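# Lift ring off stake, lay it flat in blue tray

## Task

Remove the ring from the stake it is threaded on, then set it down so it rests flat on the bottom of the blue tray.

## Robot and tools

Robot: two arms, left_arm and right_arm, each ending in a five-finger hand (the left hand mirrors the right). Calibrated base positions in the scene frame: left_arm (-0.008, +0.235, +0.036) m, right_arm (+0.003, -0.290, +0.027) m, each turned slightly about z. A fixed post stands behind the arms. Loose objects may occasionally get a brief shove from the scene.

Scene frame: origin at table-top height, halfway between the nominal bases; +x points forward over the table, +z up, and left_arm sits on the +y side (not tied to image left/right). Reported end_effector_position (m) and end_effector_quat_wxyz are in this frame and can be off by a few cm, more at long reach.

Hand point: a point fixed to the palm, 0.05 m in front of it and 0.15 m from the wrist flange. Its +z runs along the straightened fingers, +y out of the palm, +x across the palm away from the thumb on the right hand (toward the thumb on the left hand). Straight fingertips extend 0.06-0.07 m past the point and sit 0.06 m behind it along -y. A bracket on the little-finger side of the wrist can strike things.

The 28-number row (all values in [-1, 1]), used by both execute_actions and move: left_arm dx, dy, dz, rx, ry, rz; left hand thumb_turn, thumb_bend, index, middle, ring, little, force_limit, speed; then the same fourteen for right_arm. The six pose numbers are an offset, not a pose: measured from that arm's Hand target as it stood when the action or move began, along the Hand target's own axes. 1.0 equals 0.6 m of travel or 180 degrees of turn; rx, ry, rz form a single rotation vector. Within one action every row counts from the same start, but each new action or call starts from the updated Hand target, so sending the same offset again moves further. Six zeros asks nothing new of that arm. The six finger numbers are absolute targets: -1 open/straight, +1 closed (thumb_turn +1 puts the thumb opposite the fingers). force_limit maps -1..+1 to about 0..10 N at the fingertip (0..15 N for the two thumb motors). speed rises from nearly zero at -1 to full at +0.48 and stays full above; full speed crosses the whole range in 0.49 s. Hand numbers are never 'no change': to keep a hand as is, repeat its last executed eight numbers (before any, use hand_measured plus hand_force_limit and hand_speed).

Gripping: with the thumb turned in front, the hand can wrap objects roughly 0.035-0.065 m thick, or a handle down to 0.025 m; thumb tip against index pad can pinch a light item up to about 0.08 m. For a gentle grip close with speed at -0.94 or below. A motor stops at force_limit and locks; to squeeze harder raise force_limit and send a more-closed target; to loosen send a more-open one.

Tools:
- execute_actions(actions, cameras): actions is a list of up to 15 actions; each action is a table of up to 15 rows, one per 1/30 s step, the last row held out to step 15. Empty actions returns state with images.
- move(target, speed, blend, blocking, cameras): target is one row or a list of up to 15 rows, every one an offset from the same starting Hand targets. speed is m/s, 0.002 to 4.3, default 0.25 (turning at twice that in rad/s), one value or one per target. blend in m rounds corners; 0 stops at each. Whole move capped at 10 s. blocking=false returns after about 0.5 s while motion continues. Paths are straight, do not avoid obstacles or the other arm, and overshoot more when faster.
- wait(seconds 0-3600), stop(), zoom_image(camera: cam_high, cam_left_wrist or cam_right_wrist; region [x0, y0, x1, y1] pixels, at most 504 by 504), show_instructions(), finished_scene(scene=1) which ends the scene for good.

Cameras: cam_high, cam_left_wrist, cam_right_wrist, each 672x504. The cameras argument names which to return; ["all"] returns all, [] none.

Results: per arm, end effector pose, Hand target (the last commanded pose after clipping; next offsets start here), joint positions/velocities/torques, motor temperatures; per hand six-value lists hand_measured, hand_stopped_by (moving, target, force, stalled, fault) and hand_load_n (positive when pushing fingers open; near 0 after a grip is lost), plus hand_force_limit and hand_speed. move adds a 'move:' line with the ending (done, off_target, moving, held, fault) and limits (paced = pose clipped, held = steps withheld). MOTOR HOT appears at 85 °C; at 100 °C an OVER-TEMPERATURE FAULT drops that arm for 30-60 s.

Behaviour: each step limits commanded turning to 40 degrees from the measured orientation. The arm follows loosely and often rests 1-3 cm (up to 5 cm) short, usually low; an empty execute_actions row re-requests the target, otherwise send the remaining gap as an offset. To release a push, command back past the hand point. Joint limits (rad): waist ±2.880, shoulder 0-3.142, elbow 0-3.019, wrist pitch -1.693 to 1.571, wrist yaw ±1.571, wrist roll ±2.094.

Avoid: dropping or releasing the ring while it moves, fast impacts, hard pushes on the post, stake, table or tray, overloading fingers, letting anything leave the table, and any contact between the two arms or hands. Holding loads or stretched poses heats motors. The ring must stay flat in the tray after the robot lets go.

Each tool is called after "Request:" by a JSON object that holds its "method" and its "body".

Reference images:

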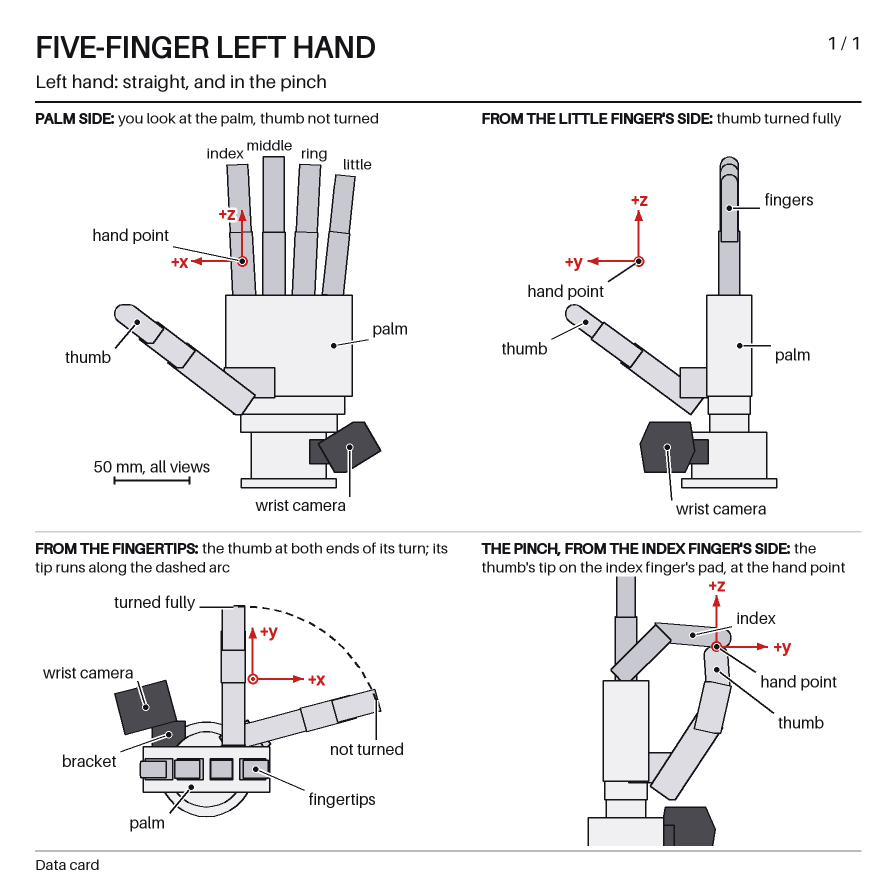

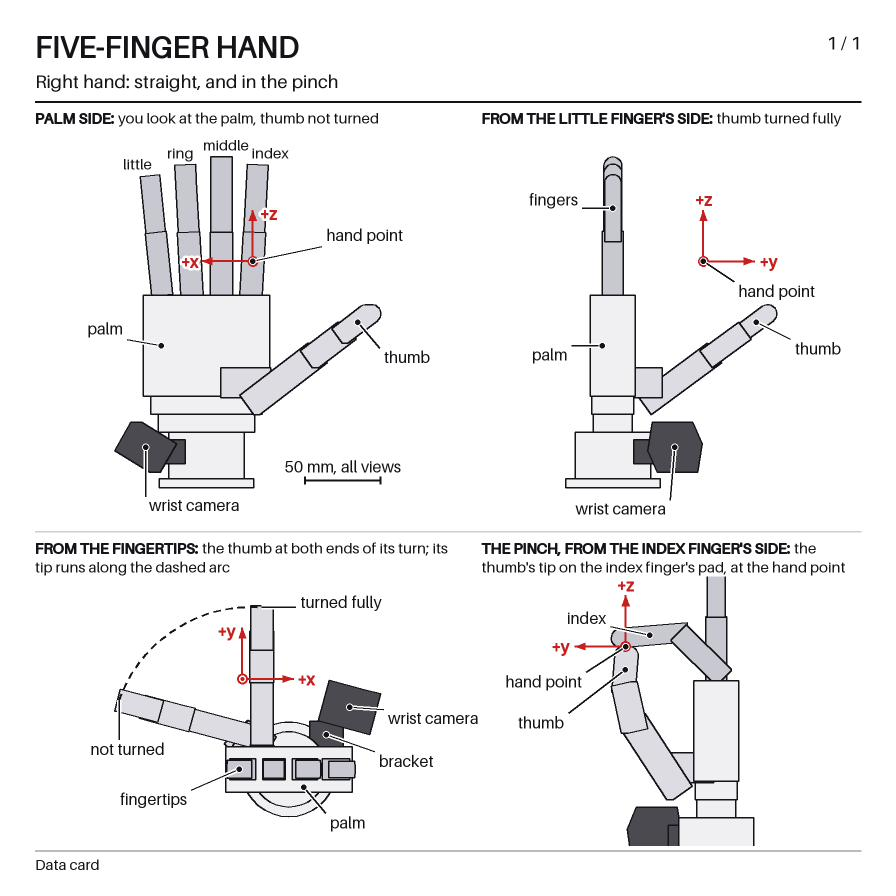

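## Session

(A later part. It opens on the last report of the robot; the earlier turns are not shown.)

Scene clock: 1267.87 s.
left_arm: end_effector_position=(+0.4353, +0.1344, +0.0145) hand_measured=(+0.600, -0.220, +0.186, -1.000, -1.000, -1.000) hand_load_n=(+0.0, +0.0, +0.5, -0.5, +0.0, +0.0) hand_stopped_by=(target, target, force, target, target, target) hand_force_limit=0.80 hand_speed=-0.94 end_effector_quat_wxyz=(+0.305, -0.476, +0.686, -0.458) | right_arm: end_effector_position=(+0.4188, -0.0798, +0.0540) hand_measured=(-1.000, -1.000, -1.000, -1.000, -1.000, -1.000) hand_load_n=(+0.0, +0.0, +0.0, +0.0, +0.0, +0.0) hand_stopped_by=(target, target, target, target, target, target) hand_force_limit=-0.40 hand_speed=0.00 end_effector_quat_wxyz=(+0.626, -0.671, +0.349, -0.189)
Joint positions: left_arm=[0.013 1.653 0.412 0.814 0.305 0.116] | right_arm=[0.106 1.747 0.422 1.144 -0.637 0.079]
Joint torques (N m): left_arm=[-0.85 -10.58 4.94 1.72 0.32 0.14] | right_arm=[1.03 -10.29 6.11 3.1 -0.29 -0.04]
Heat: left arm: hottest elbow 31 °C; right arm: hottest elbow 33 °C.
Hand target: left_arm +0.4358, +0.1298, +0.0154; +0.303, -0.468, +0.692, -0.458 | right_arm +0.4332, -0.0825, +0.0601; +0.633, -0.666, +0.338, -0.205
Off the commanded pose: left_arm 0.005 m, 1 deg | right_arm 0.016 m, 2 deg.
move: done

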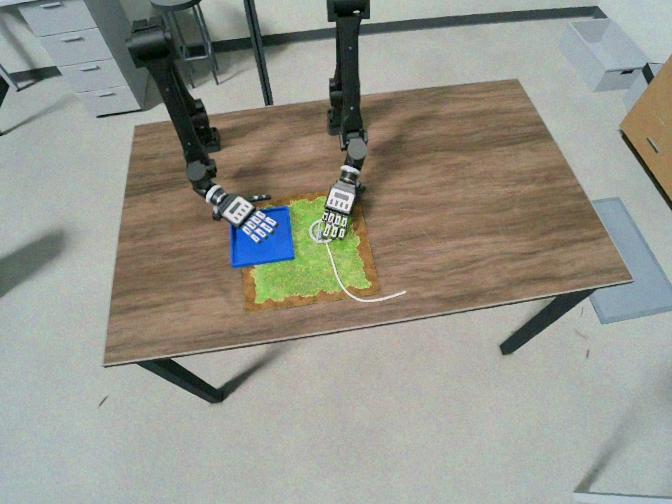

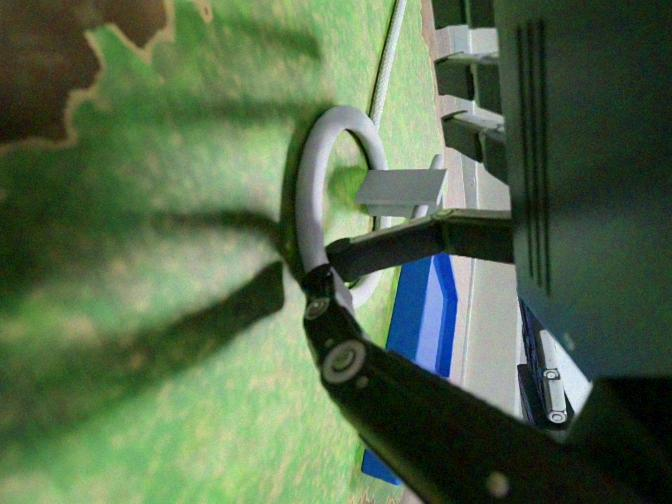

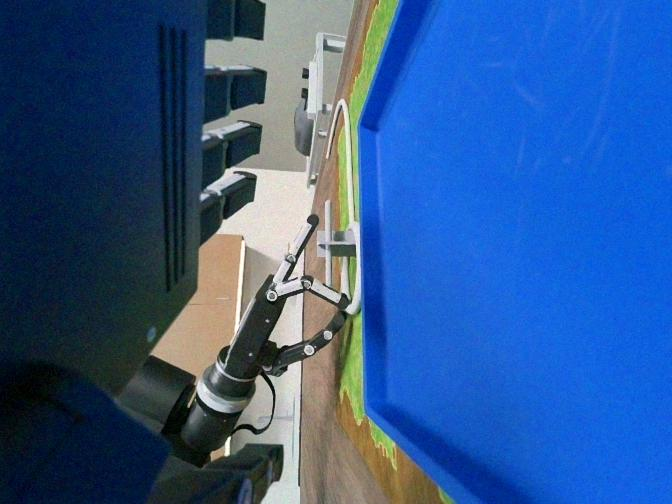

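Request:
{"method": "execute_actions", "body": {"actions": [[[0,0,0,0,0,0,0.6,-0.22,-0.05,-1,-1,-1,0.8,-0.6,0,0,0,0,0,0,-1,-1,-1,-1,-1,-1,-0.4,0]],[[-0.01145,0.0008,-0.0018,0,0,0,0.6,-0.22,-0.05,-1,-1,-1,0.8,-0.6,0,0,0,0,0,0,-1,-1,-1,-1,-1,-1,-0.4,0]]], "cameras": ["cam_left_wrist","cam_high","cam_right_wrist"]}}

Request:
{"method": "zoom_image", "body": {"camera": "cam_left_wrist", "region": [250, 90, 450, 330]}}

Request:
{"method": "zoom_image", "body": {"camera": "cam_right_wrist", "region": [290, 240, 390, 340]}}

Request:
{"method": "zoom_image", "body": {"camera": "cam_high", "region": [300, 210, 350, 250]}}

Scene clock: 1274.93 s.
left_arm: end_effector_position=(+0.4329, +0.1328, +0.0131) hand_measured=(+0.600, -0.220, -0.050, -1.000, -1.000, -1.000) hand_load_n=(+0.0, +0.0, +0.0, +0.0, +0.0, +0.0) hand_stopped_by=(target, target, target, target, target, target) hand_force_limit=0.80 hand_speed=-0.60 end_effector_quat_wxyz=(+0.300, -0.471, +0.692, -0.459) | right_arm: end_effector_position=(+0.4188, -0.0798, +0.0540) hand_measured=(-1.000, -1.000, -1.000, -1.000, -1.000, -1.000) hand_load_n=(-0.5, +0.0, +0.0, +0.0, +0.0, +0.0) hand_stopped_by=(target, target, target, target, target, target) hand_force_limit=-0.40 hand_speed=0.00 end_effector_quat_wxyz=(+0.626, -0.671, +0.349, -0.189)
Joint positions: left_arm=[0.015 1.653 0.412 0.806 0.322 0.127] | right_arm=[0.106 1.747 0.422 1.144 -0.637 0.079]
Joint torques (N m): left_arm=[0.5 -10.4 5.26 1.69 0.43 0.12] | right_arm=[1.26 -10.58 6.06 3.07 -0.28 -0.03]
Heat: left arm: hottest elbow 31 °C; right arm: hottest elbow 33 °C.
Hand target: left_arm +0.4373, +0.1366, +0.0153; +0.303, -0.468, +0.692, -0.458 | right_arm +0.4332, -0.0825, +0.0601; +0.633, -0.666, +0.338, -0.205
Off the commanded pose: left_arm 0.006 m, 1 deg | right_arm 0.016 m, 2 deg.

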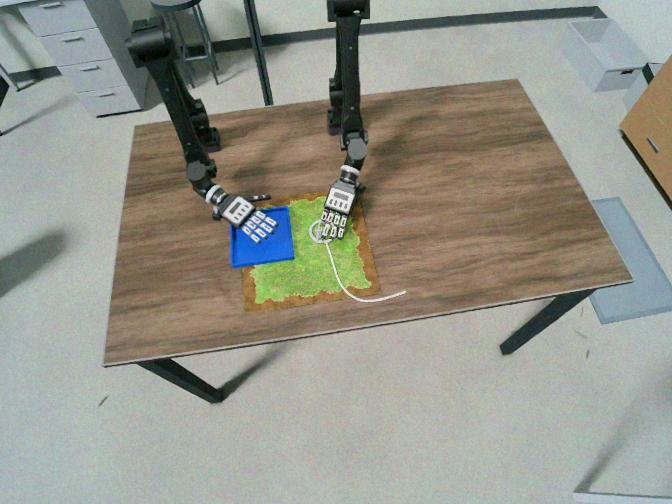

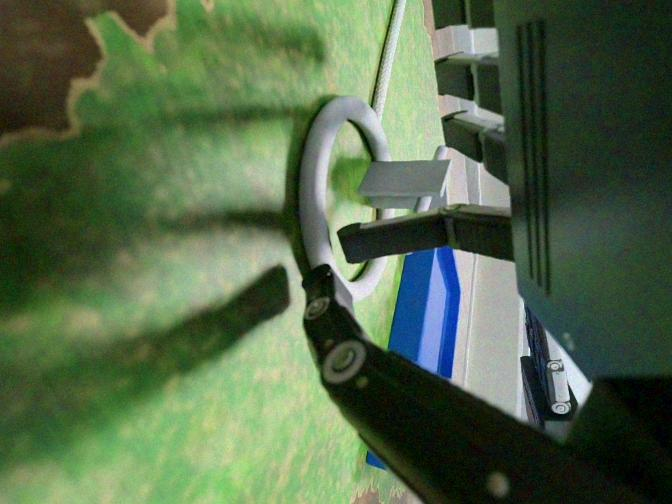

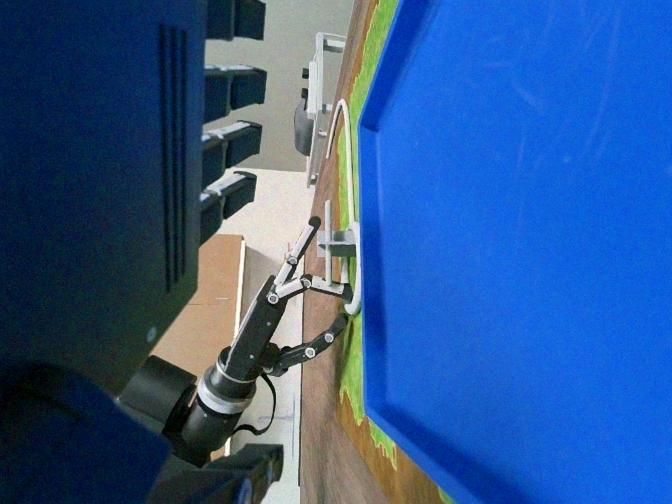

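Scaled by 2.100 from the camera's image (finer frame: 960x720).

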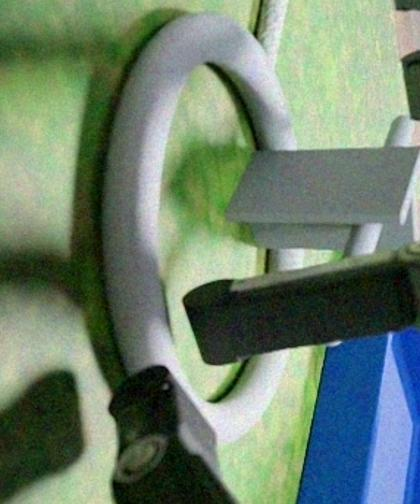

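Scaled by 5.040 from the camera's image (finer frame: 960x720).

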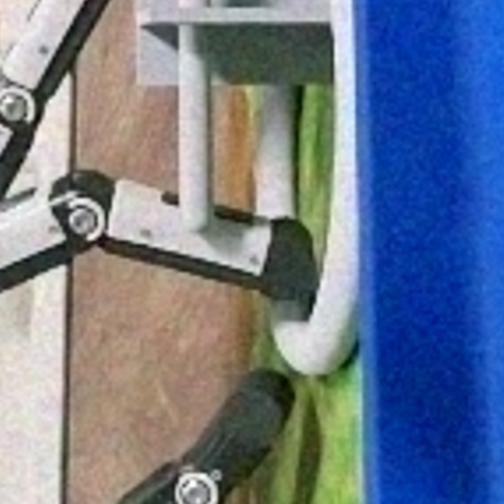

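Scaled by 10.080 from the camera's image (finer frame: 960x720).

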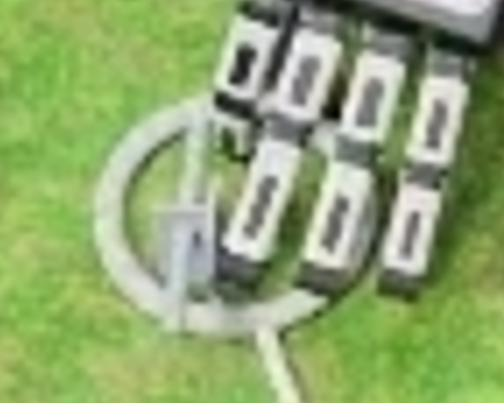

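Request:
{"method": "execute_actions", "body": {"actions": [[[-0.0115,0.0008,-0.0018,0,0,0,0.6,-0.22,-0.05,-1,-1,-1,0.8,-0.6,0,0,0,0,0,0,-1,-1,-1,-1,-1,-1,-0.4,0]]], "cameras": ["cam_high"]}}

Request:
{"method": "zoom_image", "body": {"camera": "cam_high", "region": [300, 210, 350, 250]}}

Scene clock: 1275.97 s.
left_arm: end_effector_position=(+0.4322, +0.1389, +0.0124) hand_measured=(+0.600, -0.220, -0.050, -1.000, -1.000, -1.000) hand_load_n=(+0.0, +0.0, +0.0, +0.0, +0.0, +0.0) hand_stopped_by=(target, target, target, target, target, target) hand_force_limit=0.80 hand_speed=-0.60 end_effector_quat_wxyz=(+0.297, -0.471, +0.692, -0.459) | right_arm: end_effector_position=(+0.4188, -0.0798, +0.0540) hand_measured=(-1.000, -1.000, -1.000, -1.000, -1.000, -1.000) hand_load_n=(+0.0, +0.0, +0.0, -0.5, +0.0, +0.0) hand_stopped_by=(target, target, target, target, target, target) hand_force_limit=-0.40 hand_speed=0.00 end_effector_quat_wxyz=(+0.626, -0.671, +0.349, -0.189)
Joint positions: left_arm=[0.036 1.653 0.412 0.8 0.344 0.136] | right_arm=[0.106 1.747 0.422 1.144 -0.637 0.079]
Joint torques (N m): left_arm=[0.5 -10.05 5.59 1.74 0.35 0.12] | right_arm=[0.79 -10.05 6.13 2.8 -0.29 -0.02]
Heat: left arm: hottest elbow 31 °C; right arm: hottest elbow 33 °C.
Hand target: left_arm +0.4388, +0.1433, +0.0152; +0.303, -0.468, +0.693, -0.458 | right_arm +0.4332, -0.0825, +0.0601; +0.633, -0.666, +0.338, -0.205
Off the commanded pose: left_arm 0.009 m, 1 deg | right_arm 0.016 m, 2 deg.

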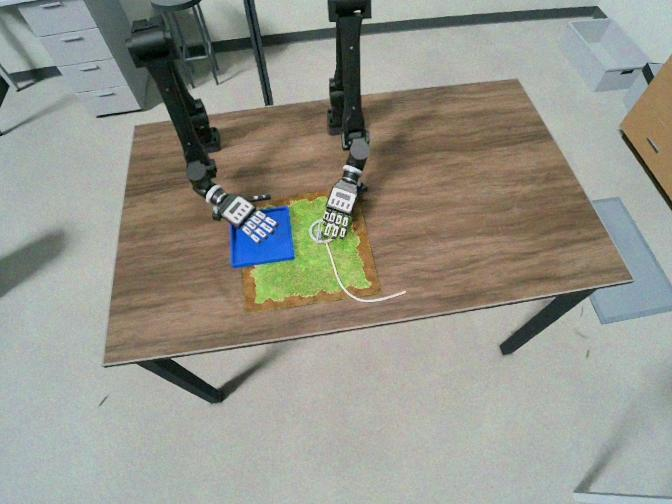

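Scaled by 10.080 from the camera's image (finer frame: 960x720).

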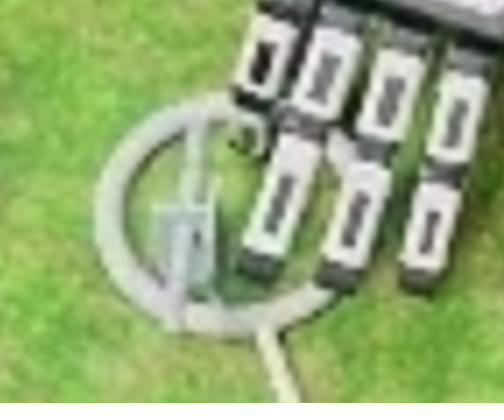

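Request:
{"method": "execute_actions", "body": {"actions": [[[-0.013,0.0008,-0.002,0,0,0,0.6,-0.22,-0.05,-1,-1,-1,0.8,-0.6,0,0,0,0,0,0,-1,-1,-1,-1,-1,-1,-0.4,0]]], "cameras": ["cam_high"]}}

Request:
{"method": "zoom_image", "body": {"camera": "cam_high", "region": [300, 210, 350, 250]}}

Scene clock: 1277.40 s.
left_arm: end_effector_position=(+0.4317, +0.1468, +0.0115) hand_measured=(+0.600, -0.220, -0.050, -1.000, -1.000, -1.000) hand_load_n=(+0.0, +0.0, +0.0, +0.0, +0.0, +0.0) hand_stopped_by=(target, target, target, target, target, target) hand_force_limit=0.80 hand_speed=-0.60 end_effector_quat_wxyz=(+0.296, -0.472, +0.693, -0.458) | right_arm: end_effector_position=(+0.4188, -0.0798, +0.0540) hand_measured=(-1.000, -1.000, -1.000, -1.000, -1.000, -1.000) hand_load_n=(-0.5, +0.0, +0.0, +0.0, +0.0, +0.0) hand_stopped_by=(target, target, target, target, target, target) hand_force_limit=-0.40 hand_speed=0.00 end_effector_quat_wxyz=(+0.626, -0.671, +0.349, -0.189)
Joint positions: left_arm=[0.061 1.653 0.412 0.793 0.366 0.147] | right_arm=[0.106 1.747 0.422 1.144 -0.637 0.079]
Joint torques (N m): left_arm=[0.5 -10.29 5.97 1.69 0.35 0.1] | right_arm=[0.21 -10.64 6.01 3.12 -0.32 0]
Heat: left arm: hottest elbow 31 °C; right arm: hottest elbow 33 °C.
Hand target: left_arm +0.4405, +0.1510, +0.0152; +0.303, -0.468, +0.692, -0.458 | right_arm +0.4332, -0.0825, +0.0601; +0.633, -0.666, +0.338, -0.205
Off the commanded pose: left_arm 0.010 m, 1 deg | right_arm 0.016 m, 2 deg.

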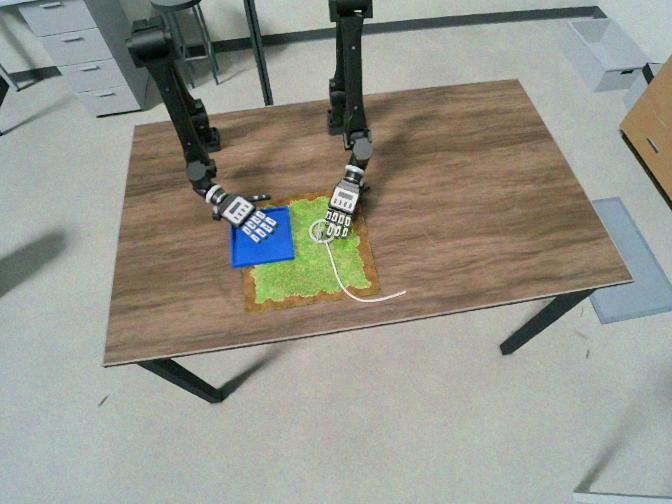

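Scaled by 10.080 from the camera's image (finer frame: 960x720).

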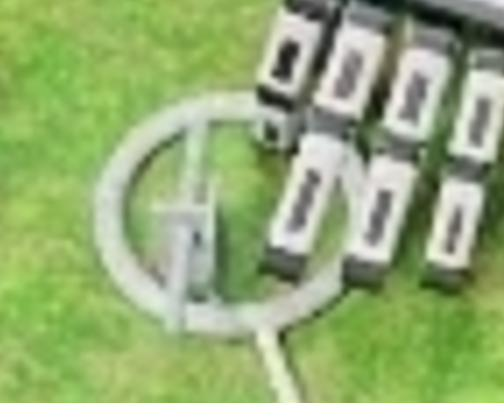

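Request:
{"method": "execute_actions", "body": {"actions": [[[0,0,0,0,0,0,0.6,-0.22,-0.08,-1,-1,-1,0,-0.6,0,0,0,0,0,0,-1,-1,-1,-1,-1,-1,-0.4,0]]], "cameras": ["cam_right_wrist","cam_left_wrist"]}}

Request:
{"method": "zoom_image", "body": {"camera": "cam_right_wrist", "region": [290, 240, 390, 340]}}

Request:
{"method": "zoom_image", "body": {"camera": "cam_left_wrist", "region": [250, 90, 450, 330]}}

Scene clock: 1278.57 s.
left_arm: end_effector_position=(+0.4317, +0.1468, +0.0115) hand_measured=(+0.600, -0.220, -0.080, -1.000, -1.000, -1.000) hand_load_n=(+0.0, +0.0, +0.0, +0.0, +0.0, -0.5) hand_stopped_by=(target, target, target, target, target, target) hand_force_limit=0.00 hand_speed=-0.60 end_effector_quat_wxyz=(+0.296, -0.472, +0.693, -0.458) | right_arm: end_effector_position=(+0.4188, -0.0798, +0.0540) hand_measured=(-1.000, -1.000, -1.000, -1.000, -1.000, -1.000) hand_load_n=(-0.5, +0.0, +0.0, +0.0, +0.0, +0.0) hand_stopped_by=(target, target, target, target, target, target) hand_force_limit=-0.40 hand_speed=0.00 end_effector_quat_wxyz=(+0.626, -0.671, +0.349, -0.189)
Joint positions: left_arm=[0.061 1.653 0.412 0.792 0.366 0.147] | right_arm=[0.106 1.747 0.422 1.144 -0.637 0.079]
Joint torques (N m): left_arm=[0.5 -10.29 5.89 1.8 0.36 0.12] | right_arm=[-0.32 -11.28 6.13 3.17 -0.3 -0.02]
Heat: left arm: hottest elbow 31 °C; right arm: hottest elbow 33 °C.
Hand target: left_arm +0.4405, +0.1510, +0.0152; +0.303, -0.468, +0.692, -0.458 | right_arm +0.4332, -0.0825, +0.0601; +0.633, -0.666, +0.338, -0.205
Off the commanded pose: left_arm 0.010 m, 1 deg | right_arm 0.016 m, 2 deg.
Images, in order (width x height): cam_left_wrist 672x504, cam_right_wrist 672x504.

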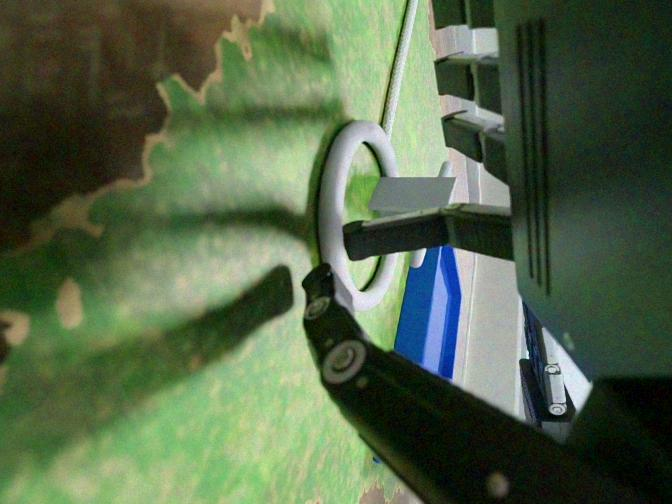

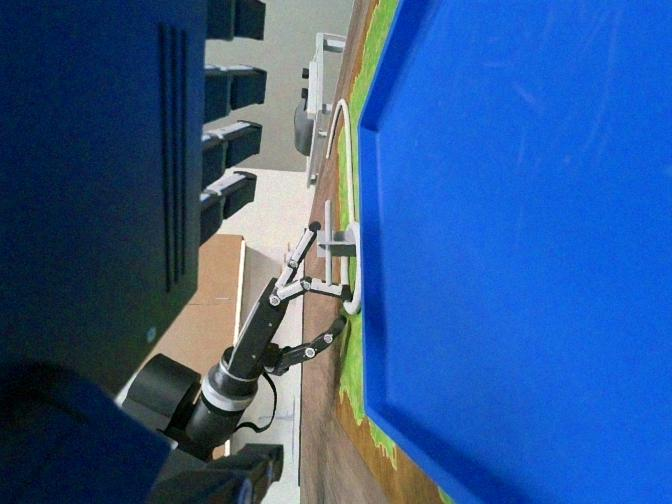

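Scaled by 5.040 from the camera's image (finer frame: 960x720).

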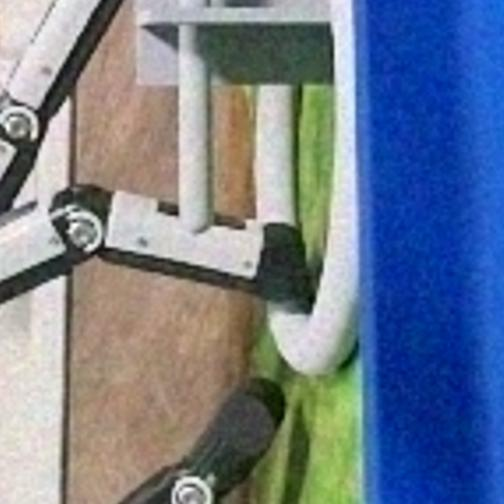

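Scaled by 2.100 from the camera's image (finer frame: 960x720).

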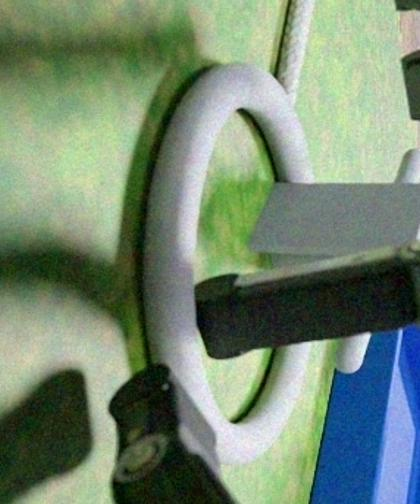

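Request:
{"method": "execute_actions", "body": {"actions": [[[0,0.0201,0.00895,0,0,0,0.6,-0.22,-0.08,-1,-1,-1,0,-0.6,0,0,0,0,0,0,-1,-1,-1,-1,-1,-1,-0.4,0]]], "cameras": ["cam_right_wrist","cam_left_wrist"]}}

Request:
{"method": "zoom_image", "body": {"camera": "cam_right_wrist", "region": [290, 240, 390, 340]}}

Request:
{"method": "zoom_image", "body": {"camera": "cam_left_wrist", "region": [250, 90, 450, 330]}}

Scene clock: 1279.83 s.
left_arm: end_effector_position=(+0.4344, +0.1466, +0.0076) hand_measured=(+0.600, -0.220, -0.080, -1.000, -1.000, -1.000) hand_load_n=(+0.0, +0.0, -0.5, +0.0, +0.0, +0.0) hand_stopped_by=(target, target, target, target, target, target) hand_force_limit=0.00 hand_speed=-0.60 end_effector_quat_wxyz=(+0.300, -0.469, +0.691, -0.461) | right_arm: end_effector_position=(+0.4188, -0.0798, +0.0540) hand_measured=(-1.000, -1.000, -1.000, -1.000, -1.000, -1.000) hand_load_n=(+0.0, +0.0, +0.0, +0.0, +0.0, +0.0) hand_stopped_by=(target, target, target, target, target, target) hand_force_limit=-0.40 hand_speed=0.00 end_effector_quat_wxyz=(+0.626, -0.671, +0.349, -0.189)
Joint positions: left_arm=[0.062 1.683 0.414 0.832 0.369 0.147] | right_arm=[0.106 1.747 0.422 1.144 -0.637 0.079]
Joint torques (N m): left_arm=[0.26 -7.88 5.55 2.47 0.21 0.12] | right_arm=[0.85 -9.88 6.09 2.99 -0.32 -0.04]
Heat: left arm: hottest elbow 31 °C; right arm: hottest elbow 33 °C.
Hand target: left_arm +0.4406, +0.1509, +0.0019; +0.303, -0.468, +0.692, -0.457 | right_arm +0.4332, -0.0825, +0.0601; +0.633, -0.666, +0.338, -0.205
Off the commanded pose: left_arm 0.009 m, 1 deg | right_arm 0.016 m, 2 deg.
Images, in order (width x height): cam_left_wrist 672x504, cam_right_wrist 672x504.

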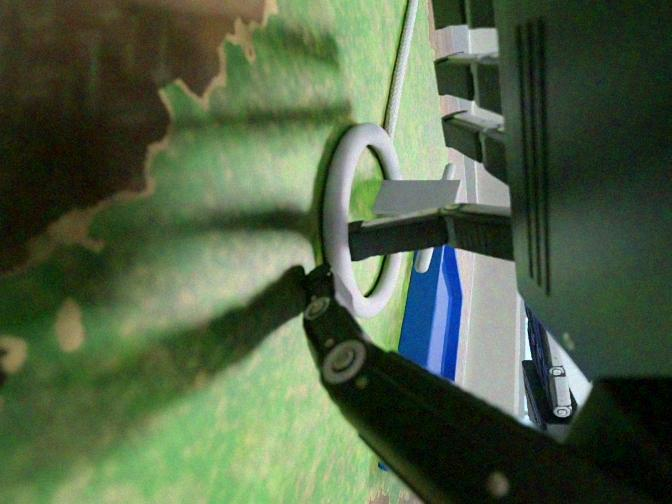

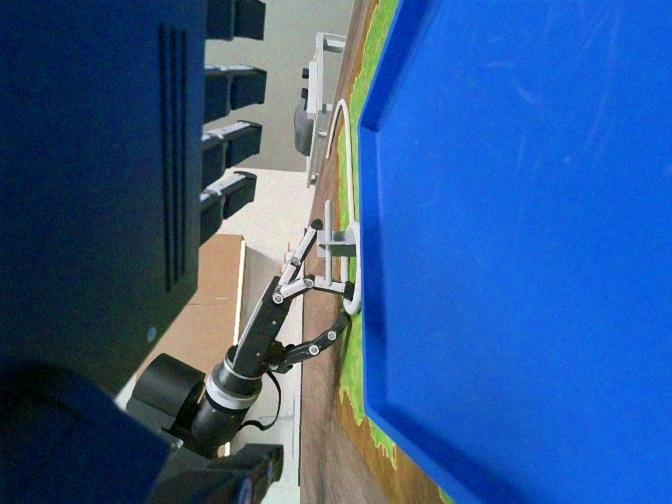

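Scaled by 5.040 from the camera's image (finer frame: 960x720).

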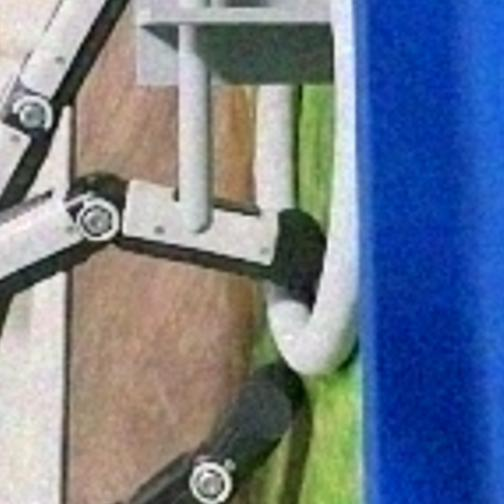

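Scaled by 2.100 from the camera's image (finer frame: 960x720).

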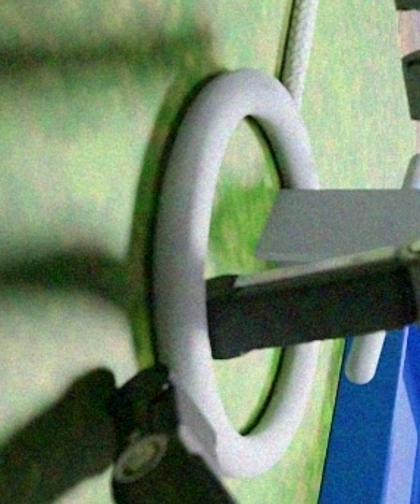

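Request:
{"method": "execute_actions", "body": {"actions": [[[0,0,0,0,0,0,0.6,-0.22,0.0,-1,-1,-1,0,-0.9,0,0,0,0,0,0,-1,-1,-1,-1,-1,-1,-0.4,0]],[[0,0,0,0,0,0,0.6,-0.22,0.08,-1,-1,-1,0,-0.94,0,0,0,0,0,0,-1,-1,-1,-1,-1,-1,-0.4,0]]], "cameras": ["cam_right_wrist","cam_left_wrist"]}}

Request:
{"method": "zoom_image", "body": {"camera": "cam_right_wrist", "region": [290, 240, 390, 340]}}

Scene clock: 1281.50 s.
left_arm: end_effector_position=(+0.4369, +0.1466, +0.0079) hand_measured=(+0.600, -0.220, +0.080, -1.000, -1.000, -1.000) hand_load_n=(+0.0, +0.0, +2.5, +0.0, -0.5, +0.0) hand_stopped_by=(target, target, target, target, target, target) hand_force_limit=0.00 hand_speed=-0.94 end_effector_quat_wxyz=(+0.301, -0.468, +0.691, -0.462) | right_arm: end_effector_position=(+0.4188, -0.0798, +0.0540) hand_measured=(-1.000, -1.000, -1.000, -1.000, -1.000, -1.000) hand_load_n=(-0.5, +0.0, +0.0, +0.0, +0.0, +0.0) hand_stopped_by=(target, target, target, target, target, target) hand_force_limit=-0.40 hand_speed=0.00 end_effector_quat_wxyz=(+0.626, -0.671, +0.349, -0.189)
Joint positions: left_arm=[0.062 1.687 0.419 0.834 0.369 0.147] | right_arm=[0.106 1.747 0.422 1.144 -0.637 0.079]
Joint torques (N m): left_arm=[0.56 -8.7 5.19 2.4 0.19 0.1] | right_arm=[0.85 -10.81 6.09 3.03 -0.33 -0.04]
Heat: left arm: hottest elbow 31 °C; right arm: hottest elbow 33 °C.
Hand target: left_arm +0.4408, +0.1509, +0.0020; +0.303, -0.468, +0.692, -0.458 | right_arm +0.4332, -0.0825, +0.0601; +0.633, -0.666, +0.338, -0.205
Off the commanded pose: left_arm 0.008 m, 1 deg | right_arm 0.016 m, 2 deg.
Images, in order (width x height): cam_left_wrist 672x504, cam_right_wrist 672x504.

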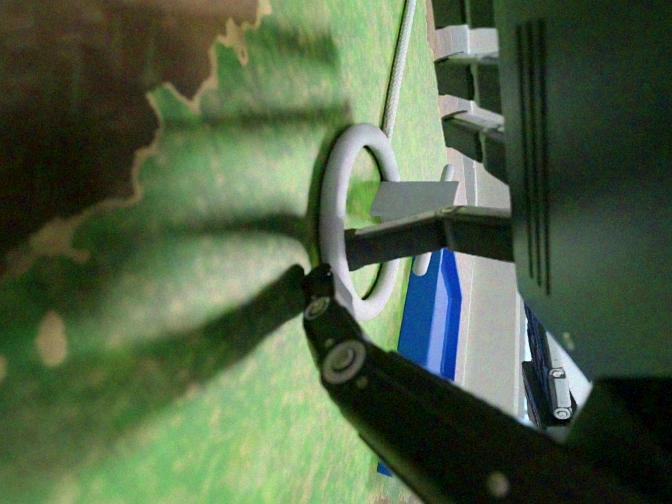

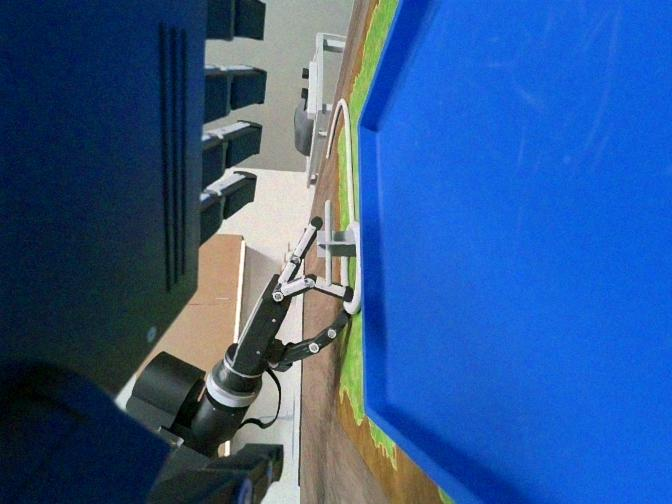

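Scaled by 5.040 from the camera's image (finer frame: 960x720).

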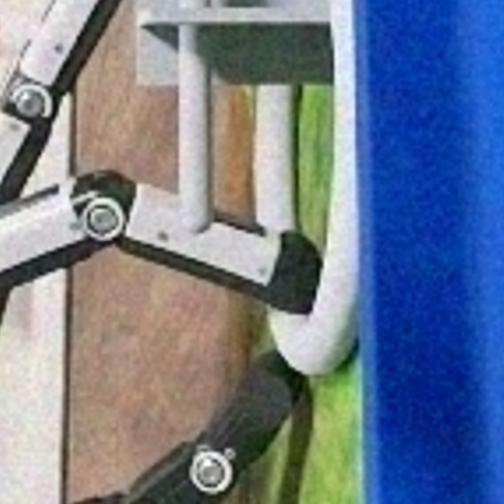

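Request:
{"method": "execute_actions", "body": {"actions": [[[0,0.0061,0.0027,0,0,0,0.6,-0.22,0.12,-1,-1,-1,0.4,-0.94,0,0,0,0,0,0,-1,-1,-1,-1,-1,-1,-0.4,0]],[[0,0,0,0,0,0,0.6,-0.22,0.2,-1,-1,-1,0.8,-0.94,0,0,0,0,0,0,-1,-1,-1,-1,-1,-1,-0.4,0]]], "cameras": ["cam_right_wrist","cam_left_wrist"]}}

Request:
{"method": "zoom_image", "body": {"camera": "cam_right_wrist", "region": [290, 240, 390, 340]}}

Request:
{"method": "zoom_image", "body": {"camera": "cam_left_wrist", "region": [270, 180, 410, 340]}}

Scene clock: 1283.30 s.
left_arm: end_effector_position=(+0.4420, +0.1463, +0.0082) hand_measured=(+0.600, -0.220, +0.174, -1.000, -1.000, -1.000) hand_load_n=(-1.0, +2.0, +9.0, +0.0, +0.0, +0.0) hand_stopped_by=(target, target, force, target, target, target) hand_force_limit=0.80 hand_speed=-0.94 end_effector_quat_wxyz=(+0.305, -0.464, +0.689, -0.466) | right_arm: end_effector_position=(+0.4188, -0.0798, +0.0540) hand_measured=(-1.000, -1.000, -1.000, -1.000, -1.000, -1.000) hand_load_n=(-0.5, +0.0, +0.0, -0.5, +0.0, +0.0) hand_stopped_by=(target, target, target, target, target, target) hand_force_limit=-0.40 hand_speed=0.00 end_effector_quat_wxyz=(+0.626, -0.671, +0.349, -0.189)
Joint positions: left_arm=[0.062 1.702 0.428 0.854 0.371 0.147] | right_arm=[0.106 1.747 0.422 1.144 -0.637 0.079]
Joint torques (N m): left_arm=[0.56 -8.76 4.44 2.26 0.12 0.11] | right_arm=[0.5 -10.75 6 3.07 -0.34 -0.05]
Heat: left arm: hottest elbow 31 °C; right arm: hottest elbow 33 °C.
Hand target: left_arm +0.4408, +0.1508, -0.0019; +0.303, -0.468, +0.692, -0.458 | right_arm +0.4332, -0.0825, +0.0601; +0.633, -0.666, +0.338, -0.205
Off the commanded pose: left_arm 0.011 m, 1 deg | right_arm 0.016 m, 2 deg.
Images, in order (width x height): cam_left_wrist 672x504, cam_right_wrist 672x504.

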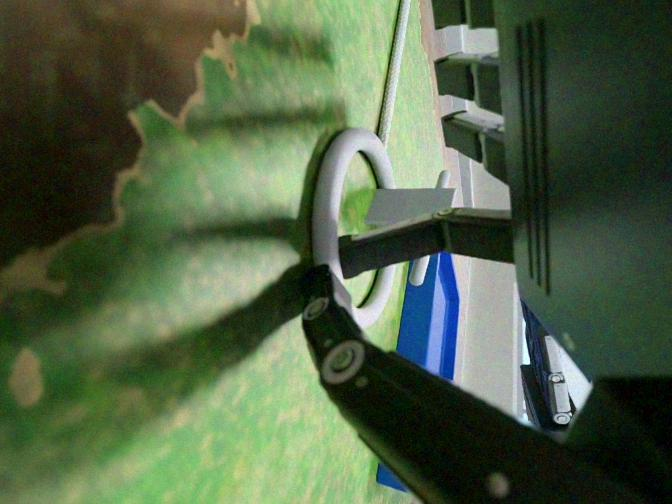

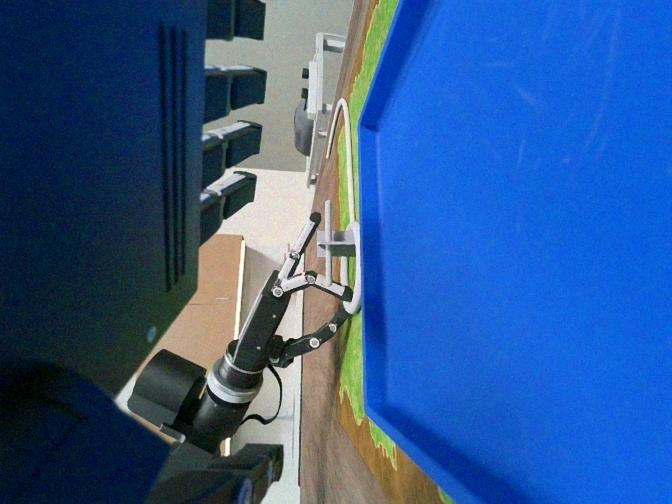

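Scaled by 5.040 from the camera's image (finer frame: 960x720).

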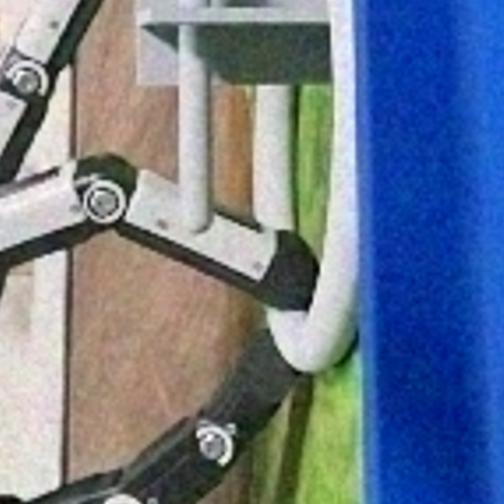

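Scaled by 3.150 from the camera's image (finer frame: 960x720).

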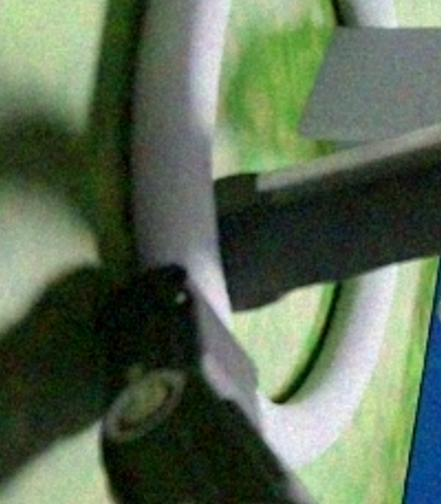

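Request:
{"method": "execute_actions", "body": {"actions": [[[0,-0.0061,-0.0027,0,0,0,0.6,-0.22,-0.02,-1,-1,-1,0.8,-0.7,0,0,0,0,0,0,-1,-1,-1,-1,-1,-1,-0.4,0]],[[0,0,0,0,0,0,0.6,-0.42,-0.02,-1,-1,-1,0,-0.7,0,0,0,0,0,0,-1,-1,-1,-1,-1,-1,-0.4,0]]], "cameras": ["cam_right_wrist","cam_left_wrist"]}}

Request:
{"method": "zoom_image", "body": {"camera": "cam_right_wrist", "region": [290, 240, 390, 340]}}

Request:
{"method": "zoom_image", "body": {"camera": "cam_left_wrist", "region": [270, 180, 410, 340]}}

Scene clock: 1286.10 s.
left_arm: end_effector_position=(+0.4439, +0.1466, +0.0116) hand_measured=(+0.600, -0.418, -0.020, -1.000, -1.000, -1.000) hand_load_n=(+0.5, -3.5, +0.0, +0.0, +0.0, +0.0) hand_stopped_by=(target, target, target, target, target, target) hand_force_limit=0.00 hand_speed=-0.70 end_effector_quat_wxyz=(+0.308, -0.463, +0.688, -0.467) | right_arm: end_effector_position=(+0.4188, -0.0798, +0.0540) hand_measured=(-1.000, -1.000, -1.000, -1.000, -1.000, -1.000) hand_load_n=(-0.5, +0.0, +0.0, +0.0, +0.0, +0.0) hand_stopped_by=(target, target, target, target, target, target) hand_force_limit=-0.40 hand_speed=0.00 end_effector_quat_wxyz=(+0.626, -0.671, +0.349, -0.189)
Joint positions: left_arm=[0.062 1.695 0.429 0.853 0.37 0.147] | right_arm=[0.106 1.747 0.422 1.144 -0.637 0.079]
Joint torques (N m): left_arm=[0.38 -9.35 4.4 1.63 0.15 0.11] | right_arm=[0.73 -10.93 6.08 3.07 -0.29 -0.01]
Heat: left arm: hottest elbow 31 °C; right arm: hottest elbow 33 °C.
Hand target: left_arm +0.4408, +0.1509, +0.0021; +0.303, -0.468, +0.692, -0.458 | right_arm +0.4332, -0.0825, +0.0601; +0.633, -0.666, +0.338, -0.205
Off the commanded pose: left_arm 0.011 m, 1 deg | right_arm 0.016 m, 2 deg.
Images, in order (width x height): cam_left_wrist 672x504, cam_right_wrist 672x504.

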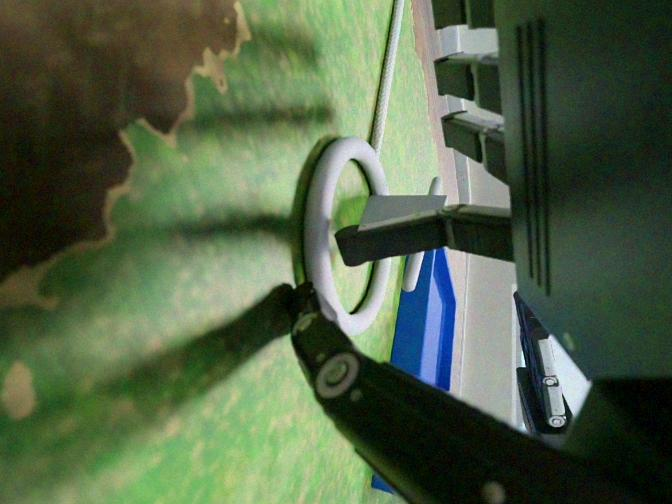

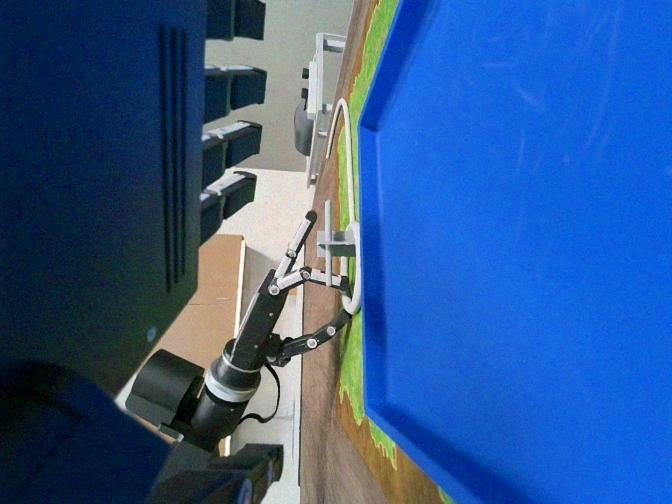

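Scaled by 5.040 from the camera's image (finer frame: 960x720).

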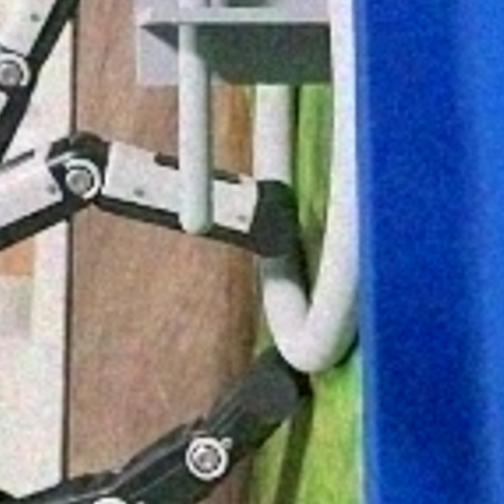

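Scaled by 3.150 from the camera's image (finer frame: 960x720).

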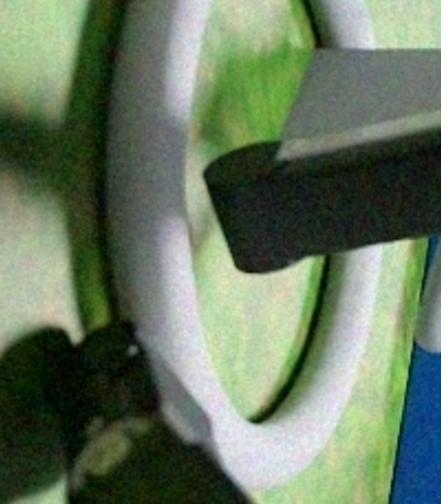

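Request:
{"method": "execute_actions", "body": {"actions": [[[0,0,0,0,0,0,0.6,-0.29,-0.02,-1,-1,-1,0,-0.7,0,0,0,0,0,0,-1,-1,-1,-1,-1,-1,-0.4,0]],[[0,0.003,0.0014,0,0,0,0.6,-0.29,0.04,-1,-1,-1,0,-0.9,0,0,0,0,0,0,-1,-1,-1,-1,-1,-1,-0.4,0]]], "cameras": ["cam_right_wrist","cam_left_wrist"]}}

Request:
{"method": "zoom_image", "body": {"camera": "cam_right_wrist", "region": [290, 240, 390, 340]}}

Request:
{"method": "zoom_image", "body": {"camera": "cam_left_wrist", "region": [270, 180, 410, 340]}}

Scene clock: 1289.53 s.
left_arm: end_effector_position=(+0.4431, +0.1466, +0.0101) hand_measured=(+0.600, -0.290, +0.040, -1.000, -1.000, -1.000) hand_load_n=(+0.0, +0.0, +0.0, +0.0, -0.5, +0.0) hand_stopped_by=(target, target, target, target, target, target) hand_force_limit=0.00 hand_speed=-0.90 end_effector_quat_wxyz=(+0.306, -0.464, +0.688, -0.466) | right_arm: end_effector_position=(+0.4188, -0.0798, +0.0540) hand_measured=(-1.000, -1.000, -1.000, -1.000, -1.000, -1.000) hand_load_n=(+0.0, +0.5, +0.0, +0.0, +0.0, +0.0) hand_stopped_by=(target, target, target, target, target, target) hand_force_limit=-0.40 hand_speed=0.00 end_effector_quat_wxyz=(+0.626, -0.671, +0.349, -0.189)
Joint positions: left_arm=[0.062 1.697 0.429 0.85 0.37 0.147] | right_arm=[0.106 1.747 0.422 1.144 -0.637 0.079]
Joint torques (N m): left_arm=[0.5 -8.82 4.33 2.07 0.16 0.11] | right_arm=[0.73 -10.46 6.01 3.08 -0.32 -0.06]
Heat: left arm: hottest elbow 31 °C; right arm: hottest elbow 33 °C.
Hand target: left_arm +0.4408, +0.1509, +0.0001; +0.303, -0.468, +0.692, -0.458 | right_arm +0.4332, -0.0825, +0.0601; +0.633, -0.666, +0.338, -0.205
Off the commanded pose: left_arm 0.011 m, 1 deg | right_arm 0.016 m, 2 deg.
Images, in order (width x height): cam_left_wrist 672x504, cam_right_wrist 672x504.

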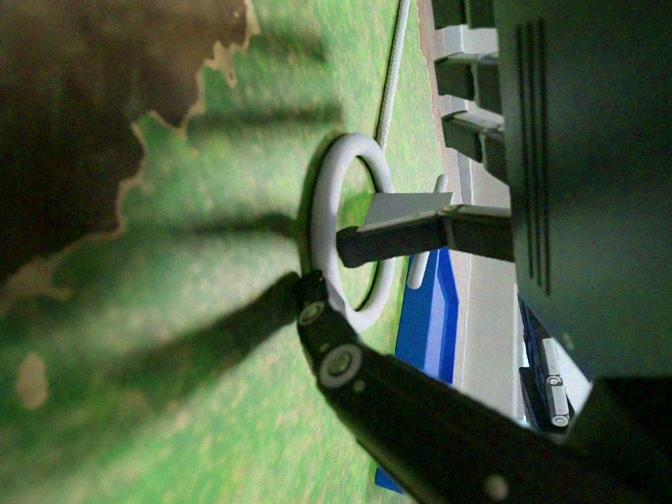

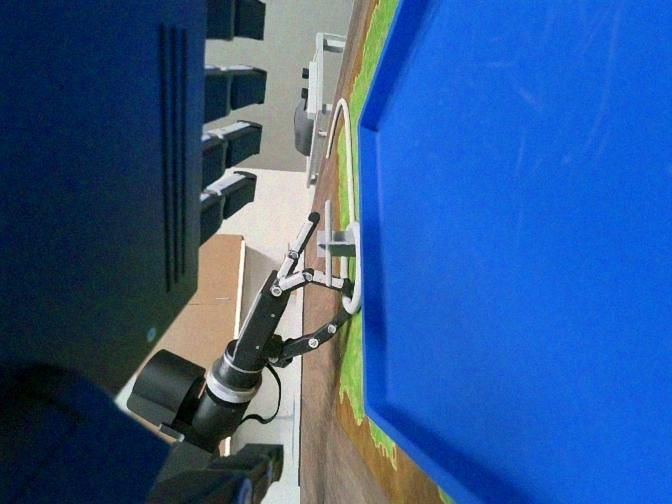

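Scaled by 5.040 from the camera's image (finer frame: 960x720).

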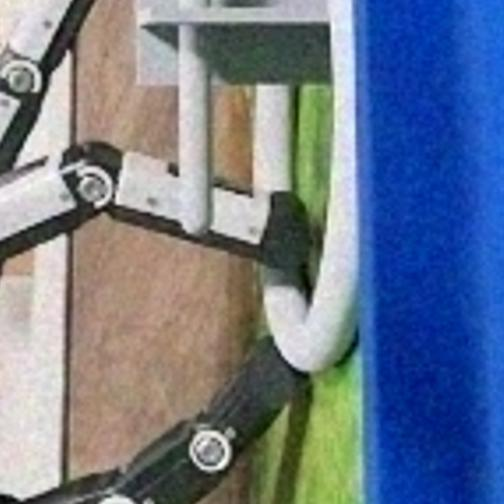

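Scaled by 3.150 from the camera's image (finer frame: 960x720).

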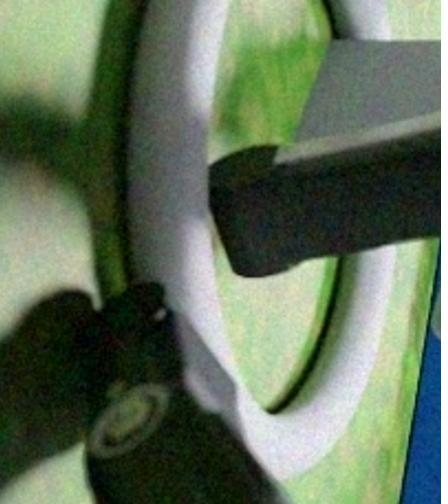

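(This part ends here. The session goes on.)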